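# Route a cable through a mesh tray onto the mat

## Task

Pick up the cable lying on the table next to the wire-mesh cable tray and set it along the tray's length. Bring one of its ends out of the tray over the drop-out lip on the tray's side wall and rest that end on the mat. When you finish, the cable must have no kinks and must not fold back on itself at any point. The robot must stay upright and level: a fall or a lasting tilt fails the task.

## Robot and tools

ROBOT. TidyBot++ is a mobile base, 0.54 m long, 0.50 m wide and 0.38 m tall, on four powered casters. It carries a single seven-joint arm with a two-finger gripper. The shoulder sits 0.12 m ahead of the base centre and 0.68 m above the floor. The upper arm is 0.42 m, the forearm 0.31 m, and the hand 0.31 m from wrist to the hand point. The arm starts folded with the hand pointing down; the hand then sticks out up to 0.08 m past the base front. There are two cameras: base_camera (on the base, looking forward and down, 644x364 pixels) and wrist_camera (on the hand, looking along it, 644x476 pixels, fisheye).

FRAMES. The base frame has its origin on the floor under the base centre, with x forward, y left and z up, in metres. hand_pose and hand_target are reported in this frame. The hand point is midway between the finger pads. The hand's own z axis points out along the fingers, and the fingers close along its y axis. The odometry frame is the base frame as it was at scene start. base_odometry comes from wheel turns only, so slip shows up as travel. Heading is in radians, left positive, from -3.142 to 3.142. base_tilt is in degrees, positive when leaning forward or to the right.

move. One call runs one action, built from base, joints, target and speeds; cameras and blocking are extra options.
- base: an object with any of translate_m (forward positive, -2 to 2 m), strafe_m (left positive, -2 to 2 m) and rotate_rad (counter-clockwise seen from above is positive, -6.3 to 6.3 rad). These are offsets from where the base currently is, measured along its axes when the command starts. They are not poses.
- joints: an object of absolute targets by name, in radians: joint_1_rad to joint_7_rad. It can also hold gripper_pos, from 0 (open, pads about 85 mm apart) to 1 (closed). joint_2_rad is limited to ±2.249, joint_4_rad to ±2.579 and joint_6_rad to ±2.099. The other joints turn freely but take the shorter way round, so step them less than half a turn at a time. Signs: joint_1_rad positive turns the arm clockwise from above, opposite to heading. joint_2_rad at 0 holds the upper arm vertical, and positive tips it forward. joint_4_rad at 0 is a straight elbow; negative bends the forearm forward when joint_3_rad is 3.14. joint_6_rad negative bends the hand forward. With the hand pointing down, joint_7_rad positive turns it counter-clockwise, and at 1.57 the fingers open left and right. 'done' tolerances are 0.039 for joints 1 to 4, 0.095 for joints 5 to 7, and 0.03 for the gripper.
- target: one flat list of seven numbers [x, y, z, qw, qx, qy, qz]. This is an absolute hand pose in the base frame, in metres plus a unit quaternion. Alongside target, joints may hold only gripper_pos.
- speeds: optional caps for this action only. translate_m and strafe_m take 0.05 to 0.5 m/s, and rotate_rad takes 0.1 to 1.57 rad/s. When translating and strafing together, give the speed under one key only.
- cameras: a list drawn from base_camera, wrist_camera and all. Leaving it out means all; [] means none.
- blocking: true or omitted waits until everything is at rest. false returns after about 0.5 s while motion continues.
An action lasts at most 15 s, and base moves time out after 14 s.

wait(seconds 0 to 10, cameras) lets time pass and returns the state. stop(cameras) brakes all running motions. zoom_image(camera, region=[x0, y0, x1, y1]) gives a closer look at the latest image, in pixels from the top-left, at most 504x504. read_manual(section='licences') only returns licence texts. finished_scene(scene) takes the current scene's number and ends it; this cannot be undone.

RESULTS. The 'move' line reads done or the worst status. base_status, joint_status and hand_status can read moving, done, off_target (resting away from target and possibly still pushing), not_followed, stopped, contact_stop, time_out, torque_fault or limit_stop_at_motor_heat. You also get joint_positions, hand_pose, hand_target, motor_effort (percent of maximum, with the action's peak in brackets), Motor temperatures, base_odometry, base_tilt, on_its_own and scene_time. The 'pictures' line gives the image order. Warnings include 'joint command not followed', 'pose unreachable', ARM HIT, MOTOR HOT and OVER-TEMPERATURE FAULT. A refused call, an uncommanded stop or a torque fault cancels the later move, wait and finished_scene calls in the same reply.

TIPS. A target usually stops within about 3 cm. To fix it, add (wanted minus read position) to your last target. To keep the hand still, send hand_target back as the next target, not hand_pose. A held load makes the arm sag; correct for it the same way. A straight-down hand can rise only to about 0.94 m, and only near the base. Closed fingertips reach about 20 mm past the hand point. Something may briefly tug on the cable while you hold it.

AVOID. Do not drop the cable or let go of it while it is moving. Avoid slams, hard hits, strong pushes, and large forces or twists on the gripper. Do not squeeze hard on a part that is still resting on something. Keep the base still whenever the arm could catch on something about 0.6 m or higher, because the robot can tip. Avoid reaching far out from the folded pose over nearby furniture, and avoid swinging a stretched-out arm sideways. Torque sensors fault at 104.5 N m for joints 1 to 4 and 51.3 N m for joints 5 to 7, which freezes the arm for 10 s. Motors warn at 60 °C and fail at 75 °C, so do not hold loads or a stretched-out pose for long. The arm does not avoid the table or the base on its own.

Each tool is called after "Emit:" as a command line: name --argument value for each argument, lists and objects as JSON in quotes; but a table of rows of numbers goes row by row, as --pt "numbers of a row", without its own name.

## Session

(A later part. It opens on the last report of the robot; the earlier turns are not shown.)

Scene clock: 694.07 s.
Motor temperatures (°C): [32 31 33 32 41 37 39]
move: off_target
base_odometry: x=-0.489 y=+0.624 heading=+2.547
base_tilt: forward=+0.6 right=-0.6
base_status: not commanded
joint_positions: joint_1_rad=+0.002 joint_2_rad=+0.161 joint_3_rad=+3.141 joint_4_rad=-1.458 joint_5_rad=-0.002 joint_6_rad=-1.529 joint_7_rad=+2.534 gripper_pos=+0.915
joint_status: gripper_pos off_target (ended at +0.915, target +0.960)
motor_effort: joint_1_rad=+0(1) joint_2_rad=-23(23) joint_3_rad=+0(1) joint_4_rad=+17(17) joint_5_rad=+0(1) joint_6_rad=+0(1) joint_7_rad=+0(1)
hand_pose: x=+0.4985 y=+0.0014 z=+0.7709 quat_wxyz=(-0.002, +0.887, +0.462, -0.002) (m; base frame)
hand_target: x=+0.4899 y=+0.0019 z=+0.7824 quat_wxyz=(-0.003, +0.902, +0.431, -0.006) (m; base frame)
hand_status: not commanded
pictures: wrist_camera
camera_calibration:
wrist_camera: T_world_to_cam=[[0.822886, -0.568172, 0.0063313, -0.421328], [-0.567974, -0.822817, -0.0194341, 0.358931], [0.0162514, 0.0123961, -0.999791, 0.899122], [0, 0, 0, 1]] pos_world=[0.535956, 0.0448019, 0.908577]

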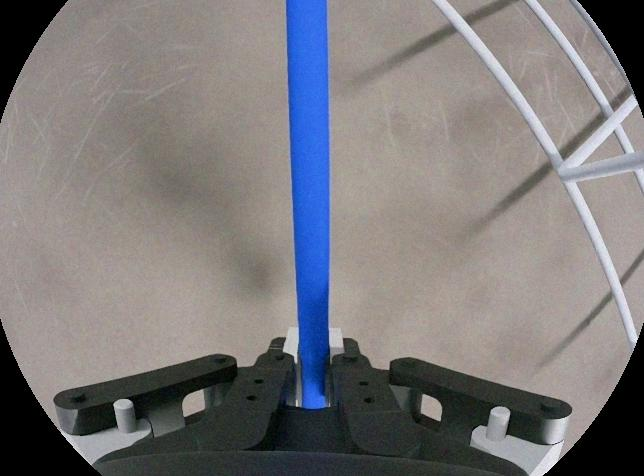

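Emit:
move --joints '{"joint_2_rad": 0.2, "joint_4_rad": -1.22, "joint_6_rad": -1.73}' --cameras '[]'

Emit:
move --joints '{"joint_2_rad": 0.235, "joint_4_rad": -0.92, "joint_6_rad": -2.02, "joint_7_rad": 2.75}' --cameras '["wrist_camera"]'

Scene clock: 707.60 s.
Motor temperatures (°C): [32 31 33 32 41 37 39]
move: done
base_odometry: x=-0.489 y=+0.624 heading=+2.547
base_tilt: forward=+0.6 right=-0.6
base_status: not commanded
joint_positions: joint_1_rad=+0.002 joint_2_rad=+0.171 joint_3_rad=+3.141 joint_4_rad=-1.244 joint_5_rad=-0.002 joint_6_rad=-1.680 joint_7_rad=+2.533 gripper_pos=+0.915
joint_status: all done
motor_effort: joint_1_rad=-1(2) joint_2_rad=-24(25) joint_3_rad=+0(2) joint_4_rad=+17(19) joint_5_rad=-2(2) joint_6_rad=+1(1) joint_7_rad=+0(1)
hand_pose: x=+0.5156 y=+0.0014 z=+0.8340 quat_wxyz=(+0.010, +0.887, +0.462, +0.021) (m; base frame)
hand_target: x=+0.5107 y=+0.0019 z=+0.8301 quat_wxyz=(-0.002, +0.902, +0.431, -0.004) (m; base frame)
hand_status: not commanded
pictures: none
No camera images: "cameras" was empty.

Scene clock: 709.27 s.
Motor temperatures (°C): [32 31 33 32 41 37 39]
move: done
base_odometry: x=-0.489 y=+0.624 heading=+2.547
base_tilt: forward=+0.6 right=-0.6
base_status: not commanded
joint_positions: joint_1_rad=+0.002 joint_2_rad=+0.207 joint_3_rad=+3.141 joint_4_rad=-0.944 joint_5_rad=-0.002 joint_6_rad=-1.970 joint_7_rad=+2.676 gripper_pos=+0.915
joint_status: all done
motor_effort: joint_1_rad=-1(1) joint_2_rad=-23(25) joint_3_rad=-2(2) joint_4_rad=+16(19) joint_5_rad=-2(3) joint_6_rad=+1(2) joint_7_rad=-1(2)
hand_pose: x=+0.4990 y=+0.0013 z=+0.9106 quat_wxyz=(+0.005, +0.851, +0.525, +0.010) (m; base frame)
hand_target: x=+0.4941 y=+0.0018 z=+0.9069 quat_wxyz=(-0.009, +0.831, +0.557, -0.014) (m; base frame)
hand_status: not commanded
pictures: wrist_camera
camera_calibration:
wrist_camera: T_world_to_cam=[[0.895218, -0.444584, 0.0304913, -0.480931], [-0.443684, -0.895608, -0.0320965, 0.311484], [0.0415779, 0.0152049, -0.99902, 1.02548], [0, 0, 0, 1]] pos_world=[0.526102, 0.0495617, 1.04913]

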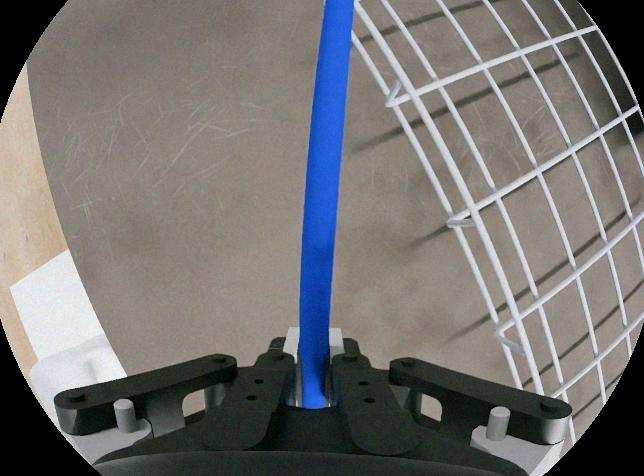

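Emit:
move --joints '{"joint_2_rad": 0.45, "joint_4_rad": -0.876, "joint_6_rad": -1.198, "joint_7_rad": 3.22}' --cameras '["wrist_camera"]'

Scene clock: 714.37 s.
Motor temperatures (°C): [32 31 33 32 41 37 39]
move: done
base_odometry: x=-0.489 y=+0.624 heading=+2.547
base_tilt: forward=+0.6 right=-0.6
base_status: not commanded
joint_positions: joint_1_rad=+0.002 joint_2_rad=+0.443 joint_3_rad=+3.141 joint_4_rad=-0.902 joint_5_rad=-0.002 joint_6_rad=-1.257 joint_7_rad=+3.144 gripper_pos=+0.915
joint_status: all done
motor_effort: joint_1_rad=-3(3) joint_2_rad=-36(39) joint_3_rad=-2(3) joint_4_rad=+20(21) joint_5_rad=-2(3) joint_6_rad=+4(5) joint_7_rad=+0(2)
hand_pose: x=+0.7656 y=+0.0009 z=+0.8651 quat_wxyz=(+0.188, +0.681, +0.682, +0.189) (m; base frame)
hand_target: x=+0.7873 y=+0.0022 z=+0.8831 quat_wxyz=(+0.223, +0.646, +0.700, +0.207) (m; base frame)
hand_status: not commanded
pictures: wrist_camera
camera_calibration:
wrist_camera: T_world_to_cam=[[0.851776, 0.00593971, 0.523872, -1.11239], [0.0166631, -0.999737, -0.0157577, 0.061406], [0.523641, 0.0221514, -0.851651, 0.472329], [0, 0, 0, 1]] pos_world=[0.699152, 0.0575344, 0.985976]

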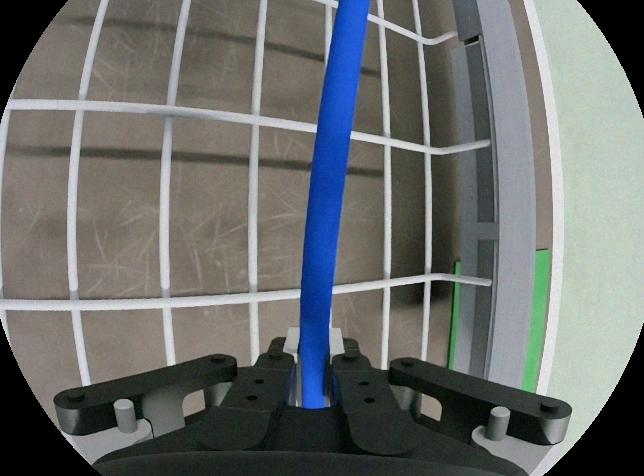

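Emit:
move --joints '{"joint_2_rad": 0.40, "joint_4_rad": -1.098, "joint_6_rad": -1.02}' --cameras '["wrist_camera"]'

Scene clock: 728.07 s.
Motor temperatures (°C): [32 31 33 32 41 37 39]
move: done
base_odometry: x=-0.489 y=+0.624 heading=+2.547
base_tilt: forward=+0.7 right=-0.5
base_status: not commanded
joint_positions: joint_1_rad=+0.002 joint_2_rad=+0.418 joint_3_rad=+3.141 joint_4_rad=-1.088 joint_5_rad=-0.002 joint_6_rad=-1.077 joint_7_rad=+3.147 gripper_pos=+0.915
joint_status: all done
motor_effort: joint_1_rad=-2(3) joint_2_rad=-35(37) joint_3_rad=-1(3) joint_4_rad=+20(21) joint_5_rad=-1(3) joint_6_rad=+5(6) joint_7_rad=+0(1)
hand_pose: x=+0.7683 y=+0.0008 z=+0.8227 quat_wxyz=(+0.195, +0.679, +0.681, +0.195) (m; base frame)
hand_target: x=+0.7781 y=+0.0022 z=+0.8395 quat_wxyz=(+0.225, +0.646, +0.699, +0.209) (m; base frame)
hand_status: not commanded
pictures: wrist_camera
camera_calibration:
wrist_camera: T_world_to_cam=[[0.84157, 0.0083206, 0.540084, -1.09799], [0.0188744, -0.999724, -0.0140086, 0.0575085], [0.539818, 0.0219829, -0.841495, 0.414052], [0, 0, 0, 1]] pos_world=[0.699435, 0.0575265, 0.942232]

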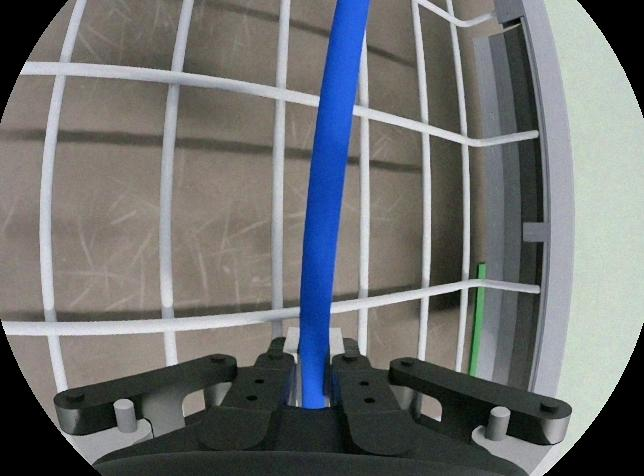

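Emit:
move --base '{"strafe_m": -0.1}' --speeds '{"strafe_m": 0.1}' --cameras '["wrist_camera"]'

Scene clock: 733.03 s.
Motor temperatures (°C): [32 31 33 32 41 37 39]
move: done
base_odometry: x=-0.433 y=+0.707 heading=+2.548
base_tilt: forward=+0.6 right=-0.6
base_status: done
joint_positions: joint_1_rad=-0.001 joint_2_rad=+0.414 joint_3_rad=+3.137 joint_4_rad=-1.094 joint_5_rad=-0.004 joint_6_rad=-1.073 joint_7_rad=+3.147 gripper_pos=+0.915
joint_status: not commanded
motor_effort: joint_1_rad=+0(5) joint_2_rad=-35(37) joint_3_rad=-1(4) joint_4_rad=+20(21) joint_5_rad=-2(6) joint_6_rad=+5(6) joint_7_rad=+0(1)
hand_pose: x=+0.7675 y=+0.0058 z=+0.8233 quat_wxyz=(+0.194, +0.676, +0.683, +0.198) (m; base frame)
hand_target: x=+0.7781 y=+0.0022 z=+0.8395 quat_wxyz=(+0.225, +0.646, +0.699, +0.209) (m; base frame)
hand_status: not commanded
pictures: wrist_camera
camera_calibration:
wrist_camera: T_world_to_cam=[[0.840057, 0.0125996, 0.542352, -1.09832], [0.0262122, -0.999505, -0.0173805, 0.0595924], [0.541865, 0.0288169, -0.839971, 0.411982], [0, 0, 0, 1]] pos_world=[0.697851, 0.0615293, 0.942765]

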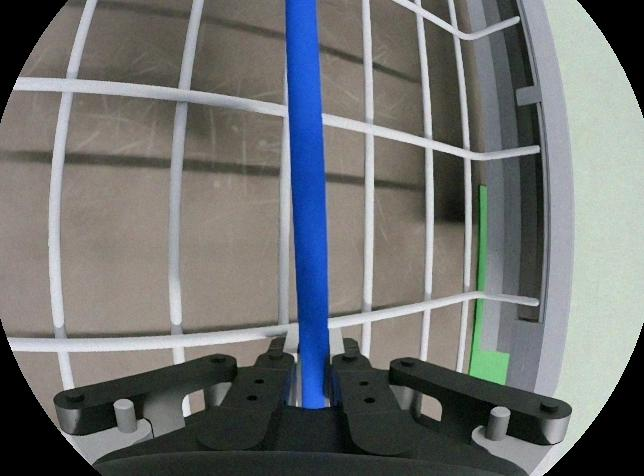

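Emit:
move --base '{"strafe_m": -0.1}' --speeds '{"strafe_m": 0.1}' --cameras '["wrist_camera"]'

Scene clock: 741.17 s.
Motor temperatures (°C): [32 32 33 32 41 37 39]
move: done
base_odometry: x=-0.377 y=+0.790 heading=+2.549
base_tilt: forward=+0.6 right=-0.6
base_status: done
joint_positions: joint_1_rad=-0.048 joint_2_rad=+0.414 joint_3_rad=+3.102 joint_4_rad=-1.100 joint_5_rad=-0.016 joint_6_rad=-1.073 joint_7_rad=+3.147 gripper_pos=+0.915
joint_status: not commanded
motor_effort: joint_1_rad=+10(13) joint_2_rad=-36(38) joint_3_rad=+8(9) joint_4_rad=+21(22) joint_5_rad=+7(8) joint_6_rad=+6(7) joint_7_rad=-1(1)
hand_pose: x=+0.7629 y=+0.0583 z=+0.8207 quat_wxyz=(+0.174, +0.652, +0.707, +0.212) (m; base frame)
hand_target: x=+0.7781 y=+0.0022 z=+0.8395 quat_wxyz=(+0.225, +0.646, +0.699, +0.209) (m; base frame)
hand_status: not commanded
pictures: wrist_camera
camera_calibration:
wrist_camera: T_world_to_cam=[[0.840728, 0.0660258, 0.537417, -1.09336], [0.105868, -0.993425, -0.0435688, 0.0725144], [0.531007, 0.0935248, -0.84219, 0.417124], [0, 0, 0, 1]] pos_world=[0.69005, 0.105216, 0.942049]

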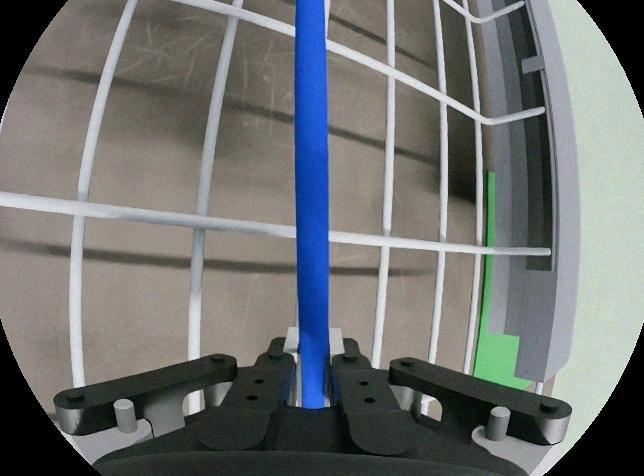

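Emit:
move --base '{"strafe_m": 0.055}' --speeds '{"strafe_m": 0.1}' --cameras '["wrist_camera"]'

Scene clock: 747.40 s.
Motor temperatures (°C): [32 32 33 32 41 37 39]
move: done
base_odometry: x=-0.408 y=+0.745 heading=+2.548
base_tilt: forward=+0.6 right=-0.6
base_status: done
joint_positions: joint_1_rad=-0.008 joint_2_rad=+0.414 joint_3_rad=+3.130 joint_4_rad=-1.106 joint_5_rad=-0.016 joint_6_rad=-1.072 joint_7_rad=+3.147 gripper_pos=+0.915
joint_status: not commanded
motor_effort: joint_1_rad=+0(9) joint_2_rad=-37(42) joint_3_rad=+0(6) joint_4_rad=+21(23) joint_5_rad=+0(6) joint_6_rad=+5(6) joint_7_rad=+0(1)
hand_pose: x=+0.7644 y=+0.0172 z=+0.8175 quat_wxyz=(+0.183, +0.674, +0.687, +0.200) (m; base frame)
hand_target: x=+0.7781 y=+0.0022 z=+0.8395 quat_wxyz=(+0.225, +0.646, +0.699, +0.209) (m; base frame)
hand_status: not commanded
pictures: wrist_camera
camera_calibration:
wrist_camera: T_world_to_cam=[[0.846215, 0.0168916, 0.532574, -1.08955], [0.0401532, -0.998677, -0.0321251, 0.0723549], [0.531327, 0.0485693, -0.845773, 0.420958], [0, 0, 0, 1]] pos_world=[0.69542, 0.0702177, 0.938625]

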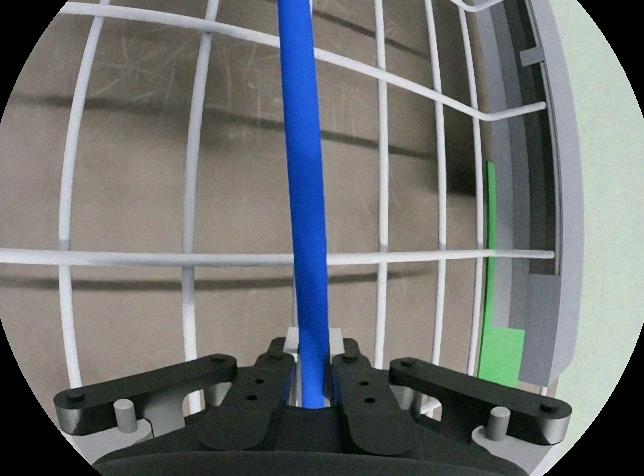

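Emit:
move --joints '{"gripper_pos": 0.4}' --cameras '["wrist_camera"]'

Emit:
move --joints '{"joint_2_rad": 0.34, "joint_4_rad": -0.95, "joint_6_rad": -1.3}' --cameras '["wrist_camera"]'

Scene clock: 751.97 s.
Motor temperatures (°C): [32 32 33 32 41 37 39]
move: done
base_odometry: x=-0.408 y=+0.745 heading=+2.548
base_tilt: forward=+0.6 right=-0.6
base_status: not commanded
joint_positions: joint_1_rad=-0.008 joint_2_rad=+0.410 joint_3_rad=+3.130 joint_4_rad=-1.106 joint_5_rad=-0.016 joint_6_rad=-1.072 joint_7_rad=+3.147 gripper_pos=+0.400
joint_status: all done
motor_effort: joint_1_rad=-1(2) joint_2_rad=-34(38) joint_3_rad=-1(2) joint_4_rad=+20(22) joint_5_rad=-2(2) joint_6_rad=+5(6) joint_7_rad=+0(1)
hand_pose: x=+0.7639 y=+0.0172 z=+0.8198 quat_wxyz=(+0.185, +0.674, +0.687, +0.201) (m; base frame)
hand_target: x=+0.7781 y=+0.0022 z=+0.8395 quat_wxyz=(+0.225, +0.646, +0.699, +0.209) (m; base frame)
hand_status: not commanded
pictures: wrist_camera
camera_calibration:
wrist_camera: T_world_to_cam=[[0.844283, 0.0168741, 0.535632, -1.09141], [0.0402679, -0.998676, -0.0320104, 0.0722621], [0.534383, 0.0485946, -0.843845, 0.419241], [0, 0, 0, 1]] pos_world=[0.694512, 0.0702101, 0.940681]

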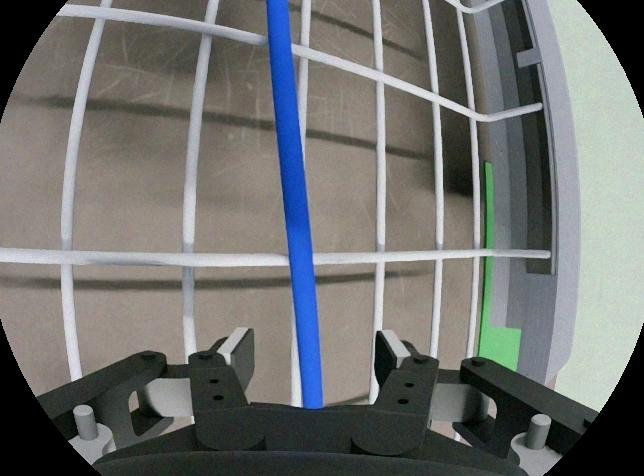

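Scene clock: 753.30 s.
Motor temperatures (°C): [32 32 33 32 41 37 39]
move: done
base_odometry: x=-0.408 y=+0.745 heading=+2.548
base_tilt: forward=+0.6 right=-0.6
base_status: not commanded
joint_positions: joint_1_rad=-0.008 joint_2_rad=+0.342 joint_3_rad=+3.130 joint_4_rad=-0.968 joint_5_rad=-0.016 joint_6_rad=-1.255 joint_7_rad=+3.147 gripper_pos=+0.400
joint_status: all done
motor_effort: joint_1_rad=-1(2) joint_2_rad=-31(38) joint_3_rad=-1(2) joint_4_rad=+19(22) joint_5_rad=-1(2) joint_6_rad=+5(5) joint_7_rad=+0(1)
hand_pose: x=+0.7332 y=+0.0169 z=+0.8988 quat_wxyz=(+0.193, +0.670, +0.686, +0.210) (m; base frame)
hand_target: x=+0.7245 y=+0.0021 z=+0.9005 quat_wxyz=(+0.200, +0.653, +0.707, +0.185) (m; base frame)
hand_status: not commanded
pictures: wrist_camera
camera_calibration:
wrist_camera: T_world_to_cam=[[0.830842, 0.0198513, 0.556154, -1.11644], [0.044111, -0.998568, -0.030255, 0.0713928], [0.554757, 0.0496697, -0.830528, 0.475342], [0, 0, 0, 1]] pos_world=[0.660735, 0.0698432, 1.01786]

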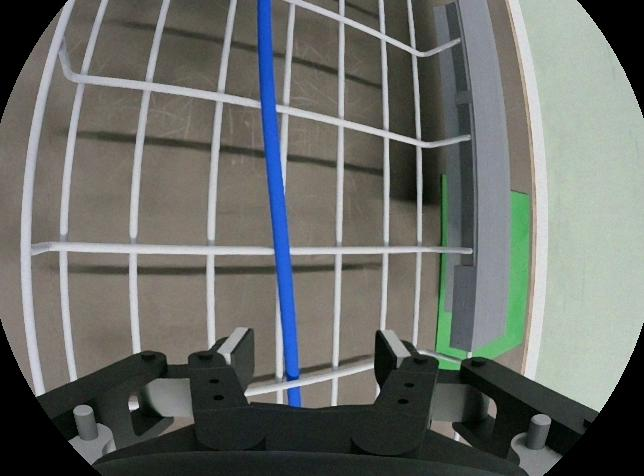

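Emit:
move --joints '{"joint_1_rad": 0.0, "joint_2_rad": 0.2, "joint_3_rad": 3.14, "joint_4_rad": -0.86, "joint_5_rad": 0.0, "joint_6_rad": -2.06, "joint_7_rad": 3.14}' --base '{"strafe_m": -0.15}' --cameras '["wrist_camera"]'

Scene clock: 780.70 s.
Motor temperatures (°C): [32 32 33 32 41 37 39]
move: done
base_odometry: x=-0.324 y=+0.869 heading=+2.549
base_tilt: forward=+0.6 right=-0.6
base_status: done
joint_positions: joint_1_rad=+0.003 joint_2_rad=+0.197 joint_3_rad=+3.135 joint_4_rad=-0.878 joint_5_rad=-0.016 joint_6_rad=-2.008 joint_7_rad=+3.147 gripper_pos=+0.400
joint_status: all done
motor_effort: joint_1_rad=+0(3) joint_2_rad=-22(34) joint_3_rad=+0(3) joint_4_rad=+15(20) joint_5_rad=-1(2) joint_6_rad=+0(5) joint_7_rad=+0(2)
hand_pose: x=+0.4959 y=+0.0066 z=+0.9335 quat_wxyz=(+0.015, +0.701, +0.712, +0.026) (m; base frame)
hand_target: x=+0.4835 y=+0.0018 z=+0.9366 quat_wxyz=(+0.008, +0.707, +0.707, +0.008) (m; base frame)
hand_status: not commanded
pictures: wrist_camera
camera_calibration:
wrist_camera: T_world_to_cam=[[0.997218, 0.0206536, 0.071618, -0.568544], [0.0232257, -0.999108, -0.0352688, 0.0876483], [0.0708256, 0.036834, -0.996808, 1.03162], [0, 0, 0, 1]] pos_world=[0.491862, 0.061314, 1.07213]

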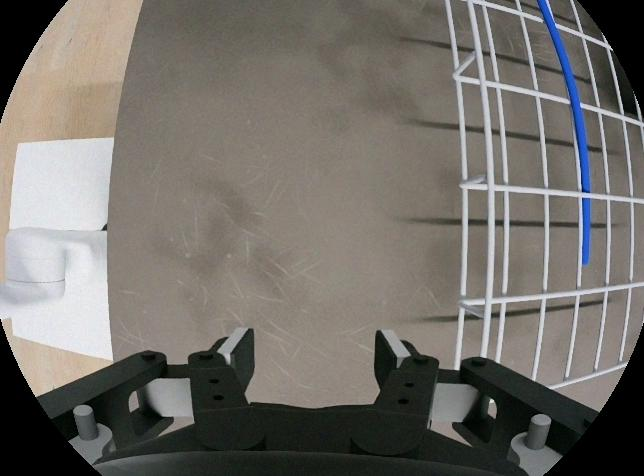

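Emit:
move --joints '{"joint_2_rad": -0.08, "joint_4_rad": -1.23, "joint_6_rad": -2.0}' --base '{"translate_m": -0.35, "strafe_m": -1.0}' --cameras '["base_camera", "wrist_camera"]'

Scene clock: 790.40 s.
Motor temperatures (°C): [32 32 33 32 41 37 39]
move: done
base_odometry: x=+0.525 y=+1.503 heading=+2.549
base_tilt: forward=+0.6 right=-0.5
base_status: done
joint_positions: joint_1_rad=+0.001 joint_2_rad=-0.066 joint_3_rad=+3.136 joint_4_rad=-1.219 joint_5_rad=-0.016 joint_6_rad=-2.010 joint_7_rad=+3.147 gripper_pos=+0.400
joint_status: all done
motor_effort: joint_1_rad=+0(3) joint_2_rad=-12(25) joint_3_rad=+0(2) joint_4_rad=+16(16) joint_5_rad=-1(2) joint_6_rad=+0(1) joint_7_rad=+0(1)
hand_pose: x=+0.3717 y=+0.0073 z=+0.9181 quat_wxyz=(-0.013, +0.701, +0.713, -0.002) (m; base frame)
hand_target: x=+0.3697 y=+0.0018 z=+0.9183 quat_wxyz=(-0.003, +0.707, +0.707, -0.003) (m; base frame)
hand_status: not commanded
pictures: base_camera, wrist_camera
camera_calibration:
wrist_camera: T_world_to_cam=[[0.999694, 0.0231159, -0.00882287, -0.370715], [0.022792, -0.99912, -0.0351966, 0.0907275], [-0.00962871, 0.0349847, -0.999341, 1.05728], [0, 0, 0, 1]] pos_world=[0.378713, 0.0622284, 1.05651]

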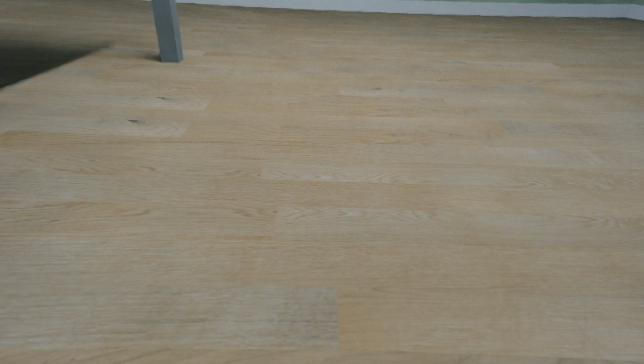

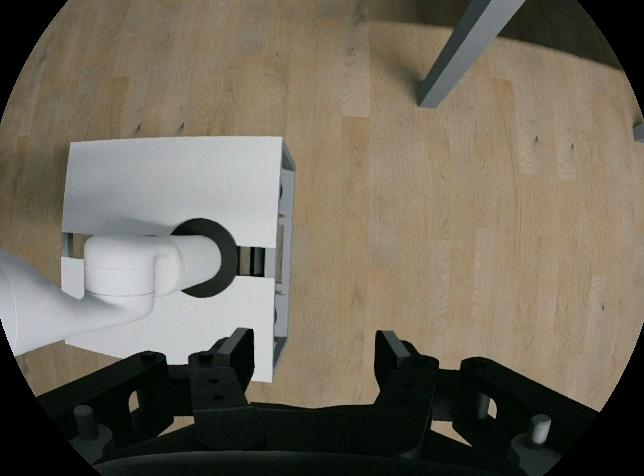

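Emit:
move --base '{"translate_m": 2.0, "rotate_rad": 3.18}' --cameras '["base_camera", "wrist_camera"]'

Scene clock: 810.57 s.
Motor temperatures (°C): [32 31 33 32 41 37 39]
move: done
base_odometry: x=-1.134 y=+2.621 heading=-0.554
base_tilt: forward=+0.6 right=-0.6
base_status: done
joint_positions: joint_1_rad=+0.001 joint_2_rad=-0.078 joint_3_rad=+3.136 joint_4_rad=-1.221 joint_5_rad=-0.016 joint_6_rad=-2.010 joint_7_rad=+3.147 gripper_pos=+0.400
joint_status: not commanded
motor_effort: joint_1_rad=+0(2) joint_2_rad=-12(17) joint_3_rad=+0(2) joint_4_rad=+16(16) joint_5_rad=-1(2) joint_6_rad=-1(2) joint_7_rad=+0(1)
hand_pose: x=+0.3685 y=+0.0072 z=+0.9207 quat_wxyz=(-0.009, +0.701, +0.713, +0.001) (m; base frame)
hand_target: x=+0.3697 y=+0.0018 z=+0.9183 quat_wxyz=(-0.003, +0.707, +0.707, -0.003) (m; base frame)
hand_status: not commanded
pictures: base_camera, wrist_camera
camera_calibration:
wrist_camera: T_world_to_cam=[[0.999732, 0.0230858, 0.0017242, -0.377183], [0.023132, -0.999122, -0.0349388, 0.0905225], [0.000916096, 0.0349694, -0.999388, 1.056], [0, 0, 0, 1]] pos_world=[0.374021, 0.0622228, 1.05917]

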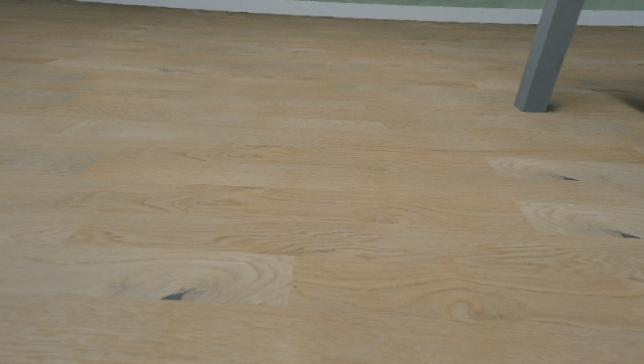

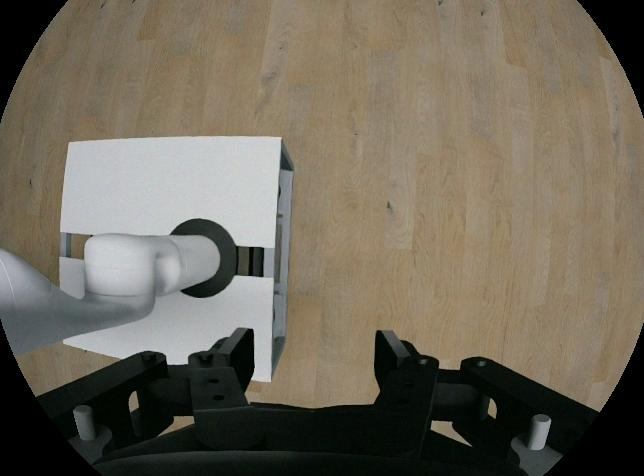

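Emit:
move --base '{"translate_m": -0.1, "strafe_m": -1.17}' --joints '{"joint_2_rad": -0.08, "joint_4_rad": -1.1, "joint_6_rad": -1.95}' --cameras '["base_camera", "wrist_camera"]'

Scene clock: 826.43 s.
Motor temperatures (°C): [32 31 33 32 41 37 39]
move: done
base_odometry: x=-1.834 y=+1.678 heading=-0.554
base_tilt: forward=+0.6 right=-0.6
base_status: done
joint_positions: joint_1_rad=+0.001 joint_2_rad=-0.078 joint_3_rad=+3.136 joint_4_rad=-1.119 joint_5_rad=-0.016 joint_6_rad=-1.996 joint_7_rad=+3.147 gripper_pos=+0.400
joint_status: all done
motor_effort: joint_1_rad=+0(2) joint_2_rad=-12(14) joint_3_rad=+0(3) joint_4_rad=+15(17) joint_5_rad=-1(3) joint_6_rad=+1(2) joint_7_rad=+0(1)
hand_pose: x=+0.3899 y=+0.0073 z=+0.9509 quat_wxyz=(+0.032, +0.700, +0.712, +0.042) (m; base frame)
hand_target: x=+0.4064 y=+0.0018 z=+0.9590 quat_wxyz=(+0.061, +0.705, +0.704, +0.061) (m; base frame)
hand_status: not commanded
pictures: base_camera, wrist_camera
camera_calibration:
wrist_camera: T_world_to_cam=[[0.992777, 0.0225707, 0.117832, -0.506281], [0.0266013, -0.99911, -0.0327467, 0.0877013], [0.116988, 0.0356447, -0.992493, 1.03434], [0, 0, 0, 1]] pos_world=[0.379286, 0.0621815, 1.08911]

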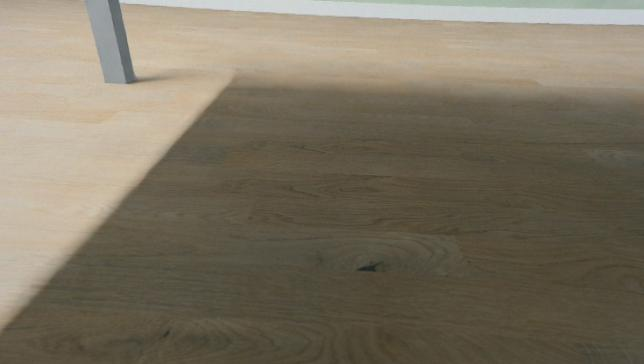

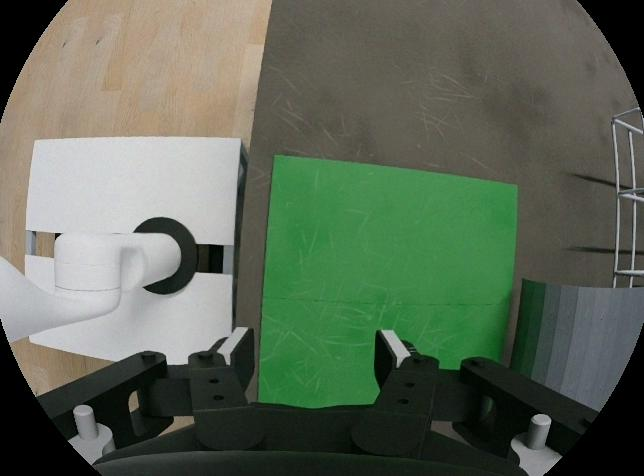

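Emit:
move --base '{"translate_m": 0.12}' --speeds '{"translate_m": 0.2}' --joints '{"joint_1_rad": 0.0, "joint_2_rad": 0.507, "joint_4_rad": -0.533, "joint_5_rad": 0.0, "joint_6_rad": -1.605, "joint_7_rad": 3.14}' --cameras '["wrist_camera"]'

Scene clock: 852.27 s.
Motor temperatures (°C): [32 31 33 32 41 37 39]
move: done
base_odometry: x=-1.732 y=+1.614 heading=-0.555
base_tilt: forward=+0.7 right=-0.6
base_status: done
joint_positions: joint_1_rad=+0.001 joint_2_rad=+0.483 joint_3_rad=+3.136 joint_4_rad=-0.558 joint_5_rad=-0.016 joint_6_rad=-1.662 joint_7_rad=+3.147 gripper_pos=+0.400
joint_status: all done
motor_effort: joint_1_rad=-1(1) joint_2_rad=-34(36) joint_3_rad=-1(2) joint_4_rad=+17(18) joint_5_rad=-1(2) joint_6_rad=+4(4) joint_7_rad=+1(2)
hand_pose: x=+0.7178 y=+0.0082 z=+0.9314 quat_wxyz=(+0.148, +0.685, +0.695, +0.160) (m; base frame)
hand_target: x=+0.7427 y=+0.0020 z=+0.9351 quat_wxyz=(+0.173, +0.686, +0.685, +0.174) (m; base frame)
hand_status: not commanded
pictures: wrist_camera
camera_calibration:
wrist_camera: T_world_to_cam=[[0.899976, 0.0152825, 0.435671, -1.05898], [0.031542, -0.999049, -0.0301123, 0.0732173], [0.434797, 0.0408423, -0.899602, 0.661986], [0, 0, 0, 1]] pos_world=[0.662919, 0.0622946, 1.0591]

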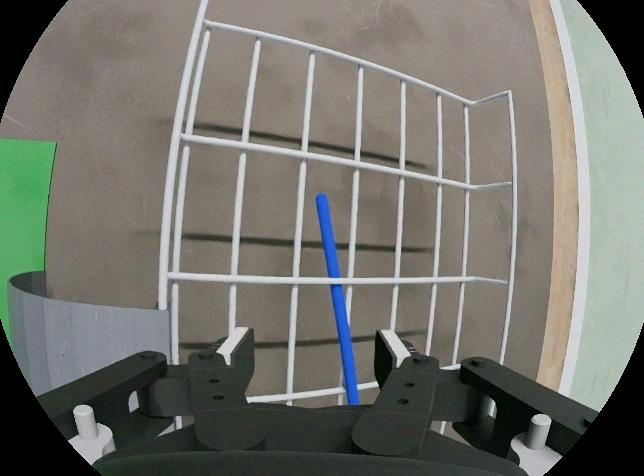

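Emit:
move --joints '{"joint_2_rad": 0.655, "joint_4_rad": -0.51, "joint_6_rad": -1.44, "joint_7_rad": 3.41, "gripper_pos": 0.4}' --cameras '["wrist_camera"]'

Scene clock: 877.63 s.
Motor temperatures (°C): [32 31 33 32 41 37 39]
move: done
base_odometry: x=-1.732 y=+1.614 heading=-0.555
base_tilt: forward=+0.6 right=-0.6
base_status: not commanded
joint_positions: joint_1_rad=+0.001 joint_2_rad=+0.648 joint_3_rad=+3.136 joint_4_rad=-0.528 joint_5_rad=-0.016 joint_6_rad=-1.496 joint_7_rad=+3.336 gripper_pos=+0.400
joint_status: all done
motor_effort: joint_1_rad=+0(1) joint_2_rad=-40(45) joint_3_rad=-1(3) joint_4_rad=+18(20) joint_5_rad=-1(2) joint_6_rad=+4(5) joint_7_rad=+0(2)
hand_pose: x=+0.8039 y=+0.0083 z=+0.8608 quat_wxyz=(+0.173, +0.616, +0.753, +0.156) (m; base frame)
hand_target: x=+0.8233 y=+0.0020 z=+0.8721 quat_wxyz=(+0.210, +0.584, +0.767, +0.161) (m; base frame)
hand_status: not commanded
pictures: wrist_camera
camera_calibration:
wrist_camera: T_world_to_cam=[[0.866267, 0.199001, 0.458236, -1.09953], [0.196365, -0.979045, 0.0539595, -0.136579], [0.459372, 0.0432382, -0.887191, 0.530584], [0, 0, 0, 1]] pos_world=[0.735569, 0.062148, 0.981943]

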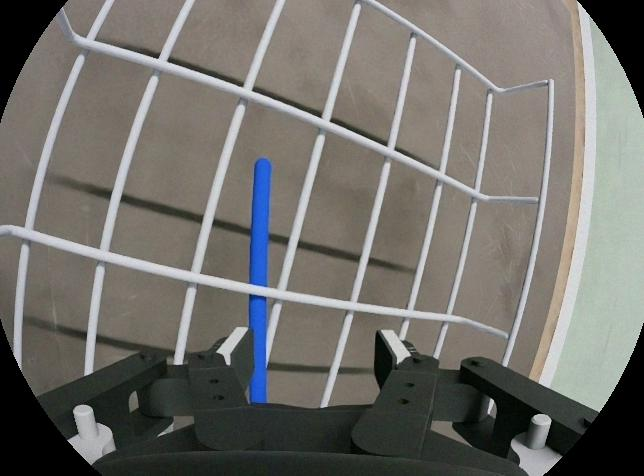

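Emit:
move --joints '{"joint_2_rad": 0.562, "joint_4_rad": -0.80, "joint_6_rad": -1.215, "gripper_pos": 0.45}' --cameras '["wrist_camera"]'

Scene clock: 889.40 s.
Motor temperatures (°C): [32 31 33 32 41 37 39]
move: done
base_odometry: x=-1.732 y=+1.614 heading=-0.555
base_tilt: forward=+0.6 right=-0.6
base_status: not commanded
joint_positions: joint_1_rad=+0.001 joint_2_rad=+0.580 joint_3_rad=+3.136 joint_4_rad=-0.791 joint_5_rad=-0.016 joint_6_rad=-1.273 joint_7_rad=+3.336 gripper_pos=+0.450
joint_status: all done
motor_effort: joint_1_rad=-1(1) joint_2_rad=-39(41) joint_3_rad=-1(2) joint_4_rad=+20(20) joint_5_rad=+0(2) joint_6_rad=+5(5) joint_7_rad=+0(1)
hand_pose: x=+0.8061 y=+0.0084 z=+0.8225 quat_wxyz=(+0.184, +0.615, +0.749, +0.164) (m; base frame)
hand_target: x=+0.8173 y=+0.0021 z=+0.8400 quat_wxyz=(+0.221, +0.582, +0.764, +0.169) (m; base frame)
hand_status: not commanded
pictures: wrist_camera
camera_calibration:
wrist_camera: T_world_to_cam=[[0.854117, 0.196071, 0.481707, -1.09336], [0.191883, -0.979671, 0.0585301, -0.13497], [0.48339, 0.0424397, -0.874376, 0.465713], [0, 0, 0, 1]] pos_world=[0.734636, 0.0623851, 0.941787]

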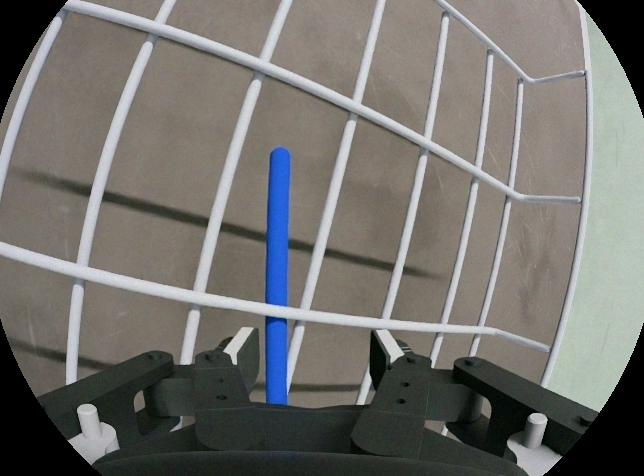

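Emit:
move --joints '{"joint_2_rad": 0.555, "joint_4_rad": -0.634, "joint_6_rad": -1.47, "gripper_pos": 0.55}' --base '{"strafe_m": 0.042}' --speeds '{"strafe_m": 0.05}' --cameras '["wrist_camera"]'

Scene clock: 924.43 s.
Motor temperatures (°C): [32 32 33 32 41 37 39]
move: done
base_odometry: x=-1.710 y=+1.650 heading=-0.555
base_tilt: forward=+0.6 right=-0.6
base_status: done
joint_positions: joint_1_rad=+0.000 joint_2_rad=+0.563 joint_3_rad=+3.136 joint_4_rad=-0.654 joint_5_rad=-0.016 joint_6_rad=-1.424 joint_7_rad=+3.337 gripper_pos=+0.550
joint_status: all done
motor_effort: joint_1_rad=+0(4) joint_2_rad=-38(42) joint_3_rad=-1(4) joint_4_rad=+18(21) joint_5_rad=+0(3) joint_6_rad=+4(5) joint_7_rad=+0(1)
hand_pose: x=+0.7877 y=+0.0088 z=+0.8739 quat_wxyz=(+0.185, +0.613, +0.750, +0.165) (m; base frame)
hand_target: x=+0.7769 y=+0.0021 z=+0.8808 quat_wxyz=(+0.190, +0.588, +0.773, +0.145) (m; base frame)
hand_status: not commanded
pictures: wrist_camera
camera_calibration:
wrist_camera: T_world_to_cam=[[0.851478, 0.19932, 0.485033, -1.10336], [0.194815, -0.978984, 0.0603074, -0.137937], [0.48686, 0.0431411, -0.872414, 0.515021], [0, 0, 0, 1]] pos_world=[0.715615, 0.0626655, 0.992796]

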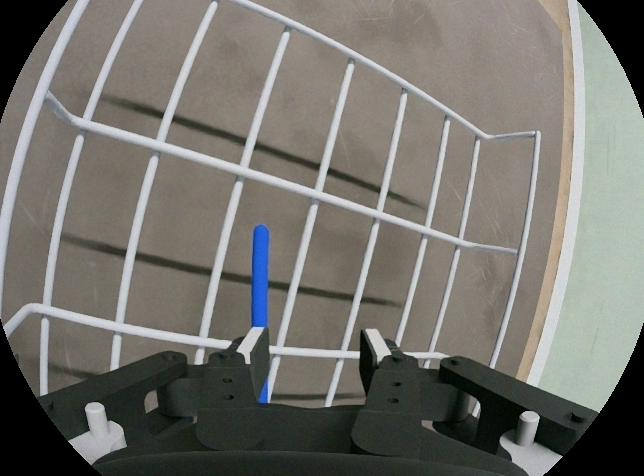

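Emit:
move --joints '{"joint_2_rad": 0.691, "joint_4_rad": -0.51, "joint_6_rad": -1.602, "gripper_pos": 0.65}' --cameras '["wrist_camera"]'

Scene clock: 954.37 s.
Motor temperatures (°C): [32 33 33 32 41 37 39]
move: done
base_odometry: x=-1.710 y=+1.650 heading=-0.555
base_tilt: forward=+0.6 right=-0.6
base_status: not commanded
joint_positions: joint_1_rad=+0.000 joint_2_rad=+0.671 joint_3_rad=+3.136 joint_4_rad=-0.532 joint_5_rad=-0.016 joint_6_rad=-1.553 joint_7_rad=+3.337 gripper_pos=+0.650
joint_status: all done
motor_effort: joint_1_rad=+0(1) joint_2_rad=-42(44) joint_3_rad=+0(2) joint_4_rad=+18(19) joint_5_rad=-1(2) joint_6_rad=+3(5) joint_7_rad=+0(1)
hand_pose: x=+0.7909 y=+0.0086 z=+0.8362 quat_wxyz=(+0.142, +0.621, +0.760, +0.129) (m; base frame)
hand_target: x=+0.7836 y=+0.0020 z=+0.8261 quat_wxyz=(+0.134, +0.597, +0.784, +0.103) (m; base frame)
hand_status: not commanded
pictures: wrist_camera
camera_calibration:
wrist_camera: T_world_to_cam=[[0.901283, 0.201365, 0.383591, -1.04234], [0.202413, -0.978559, 0.0381022, -0.123849], [0.383039, 0.043303, -0.922717, 0.604758], [0, 0, 0, 1]] pos_world=[0.732868, 0.0625096, 0.962572]

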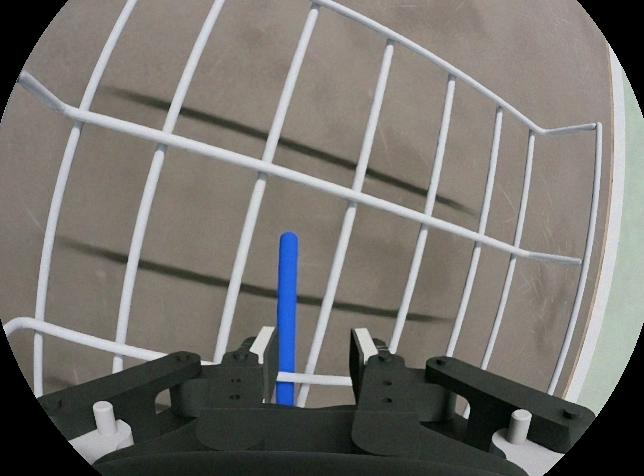

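Emit:
move --joints '{"joint_2_rad": 0.622, "joint_4_rad": -0.692, "joint_6_rad": -1.385, "gripper_pos": 0.68}' --cameras '["wrist_camera"]'

Scene clock: 961.30 s.
Motor temperatures (°C): [32 33 33 32 41 37 39]
move: done
base_odometry: x=-1.710 y=+1.650 heading=-0.555
base_tilt: forward=+0.6 right=-0.6
base_status: not commanded
joint_positions: joint_1_rad=+0.000 joint_2_rad=+0.636 joint_3_rad=+3.136 joint_4_rad=-0.681 joint_5_rad=-0.016 joint_6_rad=-1.439 joint_7_rad=+3.337 gripper_pos=+0.680
joint_status: all done
motor_effort: joint_1_rad=-1(1) joint_2_rad=-40(42) joint_3_rad=-1(2) joint_4_rad=+18(19) joint_5_rad=-1(2) joint_6_rad=+3(4) joint_7_rad=+1(1)
hand_pose: x=+0.7902 y=+0.0088 z=+0.8106 quat_wxyz=(+0.142, +0.621, +0.760, +0.129) (m; base frame)
hand_target: x=+0.8015 y=+0.0021 z=+0.8223 quat_wxyz=(+0.174, +0.591, +0.776, +0.133) (m; base frame)
hand_status: not commanded
pictures: wrist_camera
camera_calibration:
wrist_camera: T_world_to_cam=[[0.901787, 0.199804, 0.383221, -1.03202], [0.200898, -0.978889, 0.0376242, -0.121016], [0.382648, 0.0430593, -0.92289, 0.581892], [0, 0, 0, 1]] pos_world=[0.732319, 0.0626855, 0.937069]

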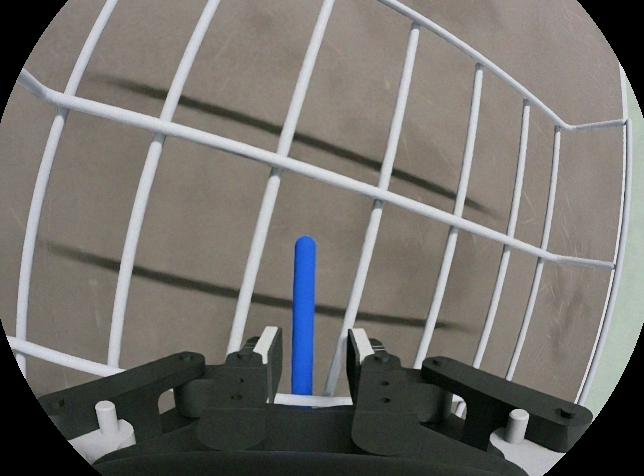

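Emit:
move --joints '{"gripper_pos": 0.96}' --cameras '["wrist_camera"]'

Scene clock: 973.37 s.
Motor temperatures (°C): [32 33 33 32 41 37 39]
move: done
base_odometry: x=-1.710 y=+1.650 heading=-0.555
base_tilt: forward=+0.6 right=-0.6
base_status: not commanded
joint_positions: joint_1_rad=+0.000 joint_2_rad=+0.636 joint_3_rad=+3.136 joint_4_rad=-0.682 joint_5_rad=-0.016 joint_6_rad=-1.438 joint_7_rad=+3.337 gripper_pos=+0.960
joint_status: all done
motor_effort: joint_1_rad=+0(1) joint_2_rad=-40(41) joint_3_rad=-1(2) joint_4_rad=+18(19) joint_5_rad=-1(2) joint_6_rad=+4(5) joint_7_rad=+1(1)
hand_pose: x=+0.7902 y=+0.0088 z=+0.8104 quat_wxyz=(+0.142, +0.621, +0.760, +0.129) (m; base frame)
hand_target: x=+0.8015 y=+0.0021 z=+0.8223 quat_wxyz=(+0.174, +0.591, +0.776, +0.133) (m; base frame)
hand_status: not commanded
pictures: wrist_camera
camera_calibration:
wrist_camera: T_world_to_cam=[[0.901791, 0.199792, 0.383219, -1.03198], [0.200886, -0.978892, 0.0376208, -0.121005], [0.382647, 0.0430575, -0.922891, 0.581657], [0, 0, 0, 1]] pos_world=[0.732372, 0.0626864, 0.936834]

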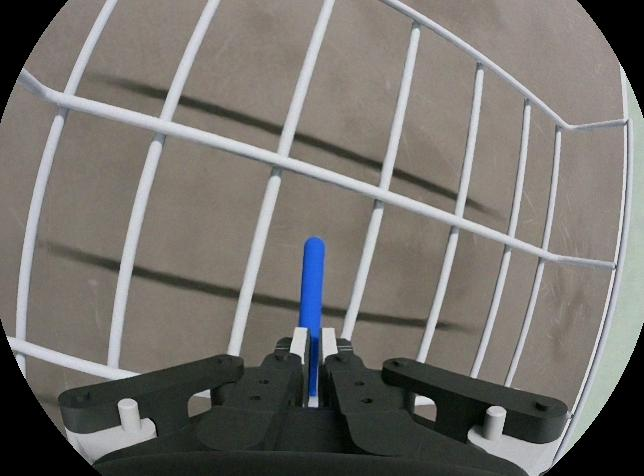

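Emit:
move

Scene clock: 994.97 s.
Motor temperatures (°C): [32 33 33 32 41 37 39]
base_odometry: x=-1.710 y=+1.650 heading=-0.555
base_tilt: forward=+0.6 right=-0.6
base_status: not commanded
joint_positions: joint_1_rad=+0.000 joint_2_rad=+0.636 joint_3_rad=+3.136 joint_4_rad=-0.682 joint_5_rad=-0.016 joint_6_rad=-1.438 joint_7_rad=+3.337 gripper_pos=+0.960
joint_status: all done
motor_effort: joint_1_rad=+0(1) joint_2_rad=-40(41) joint_3_rad=+0(2) joint_4_rad=+18(19) joint_5_rad=-1(2) joint_6_rad=+3(5) joint_7_rad=+0(1)
hand_pose: x=+0.7902 y=+0.0088 z=+0.8104 quat_wxyz=(+0.142, +0.621, +0.760, +0.129) (m; base frame)
hand_target: x=+0.8015 y=+0.0021 z=+0.8223 quat_wxyz=(+0.174, +0.591, +0.776, +0.133) (m; base frame)
hand_status: not commanded
pictures: base_camera, wrist_camera
camera_calibration:
wrist_camera: T_world_to_cam=[[0.901791, 0.199792, 0.383219, -1.03198], [0.200886, -0.978892, 0.0376208, -0.121005], [0.382647, 0.0430575, -0.922891, 0.581657], [0, 0, 0, 1]] pos_world=[0.732372, 0.0626864, 0.936834]

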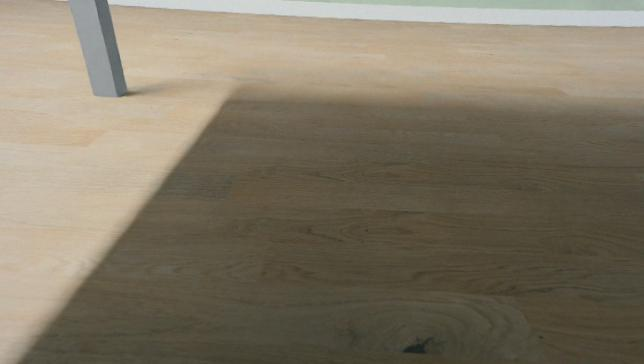

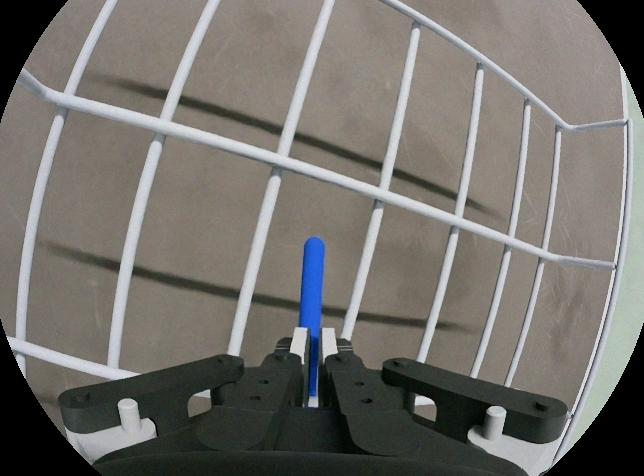

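Emit:
zoom_image --camera "wrist_camera" --region '[222, 220, 412, 410]'

Scaled by 2.653.

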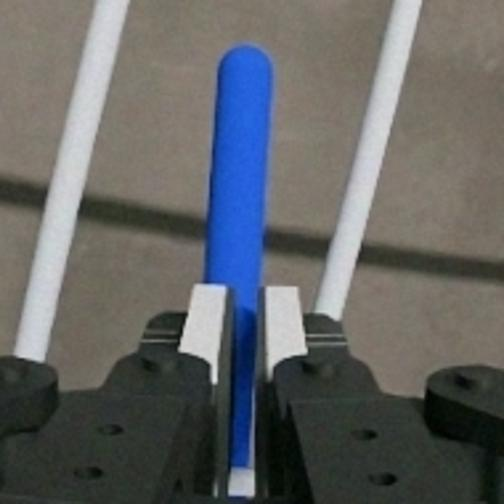

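Emit:
move --joints '{"gripper_pos": 0.68}' --cameras '[]'

Emit:
move --joints '{"joint_2_rad": 0.613, "joint_4_rad": -0.737, "joint_6_rad": -1.345}' --cameras '["wrist_camera"]'

Emit:
zoom_image --camera "wrist_camera" --region '[222, 220, 412, 410]'

Scene clock: 1021.17 s.
Motor temperatures (°C): [32 34 33 32 41 37 39]
move: done
base_odometry: x=-1.710 y=+1.650 heading=-0.555
base_tilt: forward=+0.6 right=-0.6
base_status: not commanded
joint_positions: joint_1_rad=+0.000 joint_2_rad=+0.636 joint_3_rad=+3.136 joint_4_rad=-0.682 joint_5_rad=-0.016 joint_6_rad=-1.437 joint_7_rad=+3.337 gripper_pos=+0.680
joint_status: all done
motor_effort: joint_1_rad=-1(1) joint_2_rad=-41(41) joint_3_rad=-1(1) joint_4_rad=+18(19) joint_5_rad=-2(2) joint_6_rad=+3(4) joint_7_rad=+0(1)
hand_pose: x=+0.7906 y=+0.0088 z=+0.8105 quat_wxyz=(+0.142, +0.621, +0.760, +0.130) (m; base frame)
hand_target: x=+0.8015 y=+0.0021 z=+0.8223 quat_wxyz=(+0.174, +0.591, +0.776, +0.133) (m; base frame)
hand_status: not commanded
pictures: none
No camera images: "cameras" was empty.

Scene clock: 1021.87 s.
Motor temperatures (°C): [32 34 33 32 41 37 39]
move: done
base_odometry: x=-1.710 y=+1.650 heading=-0.555
base_tilt: forward=+0.7 right=-0.6
base_status: not commanded
joint_positions: joint_1_rad=+0.000 joint_2_rad=+0.621 joint_3_rad=+3.136 joint_4_rad=-0.725 joint_5_rad=-0.016 joint_6_rad=-1.397 joint_7_rad=+3.337 gripper_pos=+0.680
joint_status: all done
motor_effort: joint_1_rad=+0(1) joint_2_rad=-38(41) joint_3_rad=+0(2) joint_4_rad=+17(19) joint_5_rad=-1(2) joint_6_rad=+3(4) joint_7_rad=+0(1)
hand_pose: x=+0.7910 y=+0.0088 z=+0.8074 quat_wxyz=(+0.147, +0.621, +0.759, +0.133) (m; base frame)
hand_target: x=+0.8022 y=+0.0021 z=+0.8141 quat_wxyz=(+0.176, +0.591, +0.776, +0.135) (m; base frame)
hand_status: not commanded
pictures: wrist_camera
camera_calibration:
wrist_camera: T_world_to_cam=[[0.896687, 0.199168, 0.395328, -1.0372], [0.199747, -0.979024, 0.0401672, -0.122166], [0.395035, 0.042948, -0.917662, 0.564546], [0, 0, 0, 1]] pos_world=[0.73143, 0.0627269, 0.933002]

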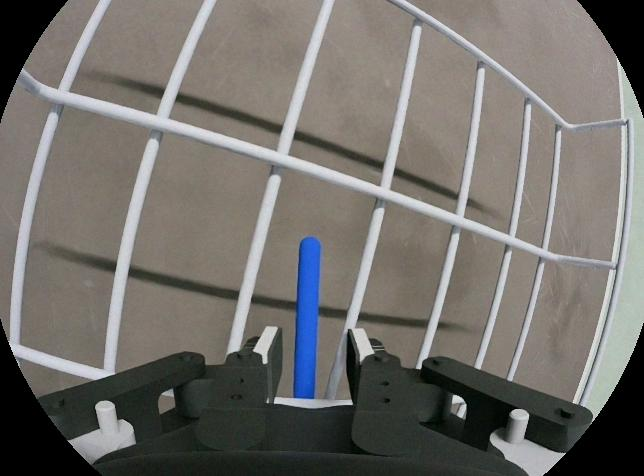

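Scaled by 2.653.

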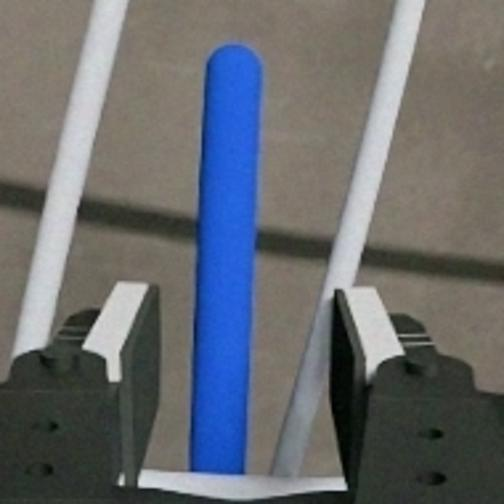

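Emit:
move --joints '{"joint_2_rad": 0.600, "joint_4_rad": -0.764, "joint_6_rad": -1.335, "gripper_pos": 0.76}' --cameras '["wrist_camera"]'

Emit:
zoom_image --camera "wrist_camera" --region '[222, 220, 412, 410]'

Scene clock: 1033.57 s.
Motor temperatures (°C): [32 34 33 32 41 37 39]
move: done
base_odometry: x=-1.710 y=+1.650 heading=-0.555
base_tilt: forward=+0.6 right=-0.6
base_status: not commanded
joint_positions: joint_1_rad=+0.000 joint_2_rad=+0.608 joint_3_rad=+3.136 joint_4_rad=-0.751 joint_5_rad=-0.016 joint_6_rad=-1.380 joint_7_rad=+3.337 gripper_pos=+0.760
joint_status: all done
motor_effort: joint_1_rad=+0(1) joint_2_rad=-38(39) joint_3_rad=-1(2) joint_4_rad=+18(18) joint_5_rad=-1(2) joint_6_rad=+3(4) joint_7_rad=+0(2)
hand_pose: x=+0.7886 y=+0.0088 z=+0.8073 quat_wxyz=(+0.148, +0.620, +0.758, +0.135) (m; base frame)
hand_target: x=+0.7975 y=+0.0021 z=+0.8123 quat_wxyz=(+0.174, +0.591, +0.776, +0.133) (m; base frame)
hand_status: not commanded
pictures: wrist_camera
camera_calibration:
wrist_camera: T_world_to_cam=[[0.894829, 0.19894, 0.39963, -1.0371], [0.199314, -0.979073, 0.0411019, -0.122101], [0.399444, 0.0428726, -0.915755, 0.560427], [0, 0, 0, 1]] pos_world=[0.728501, 0.0627475, 0.932687]

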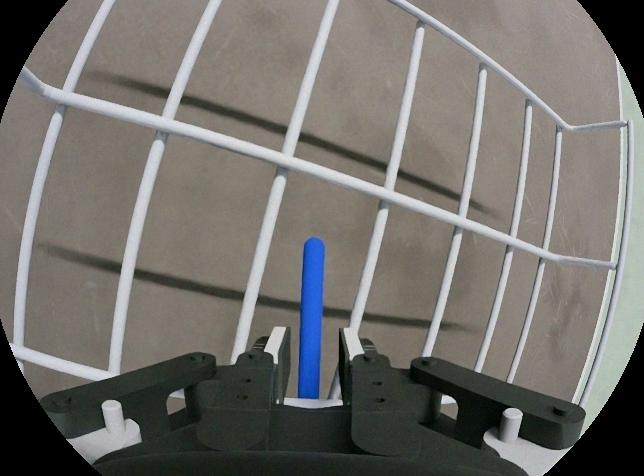

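Scaled by 2.653.

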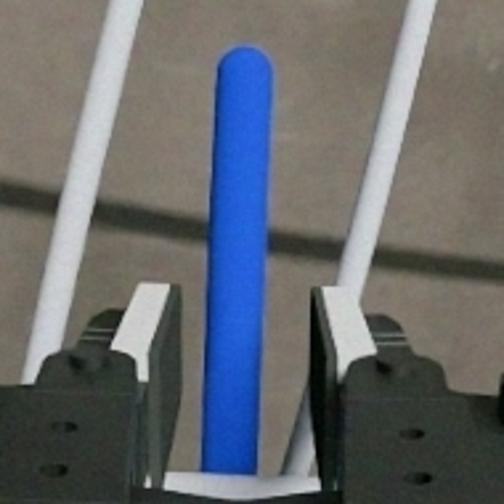

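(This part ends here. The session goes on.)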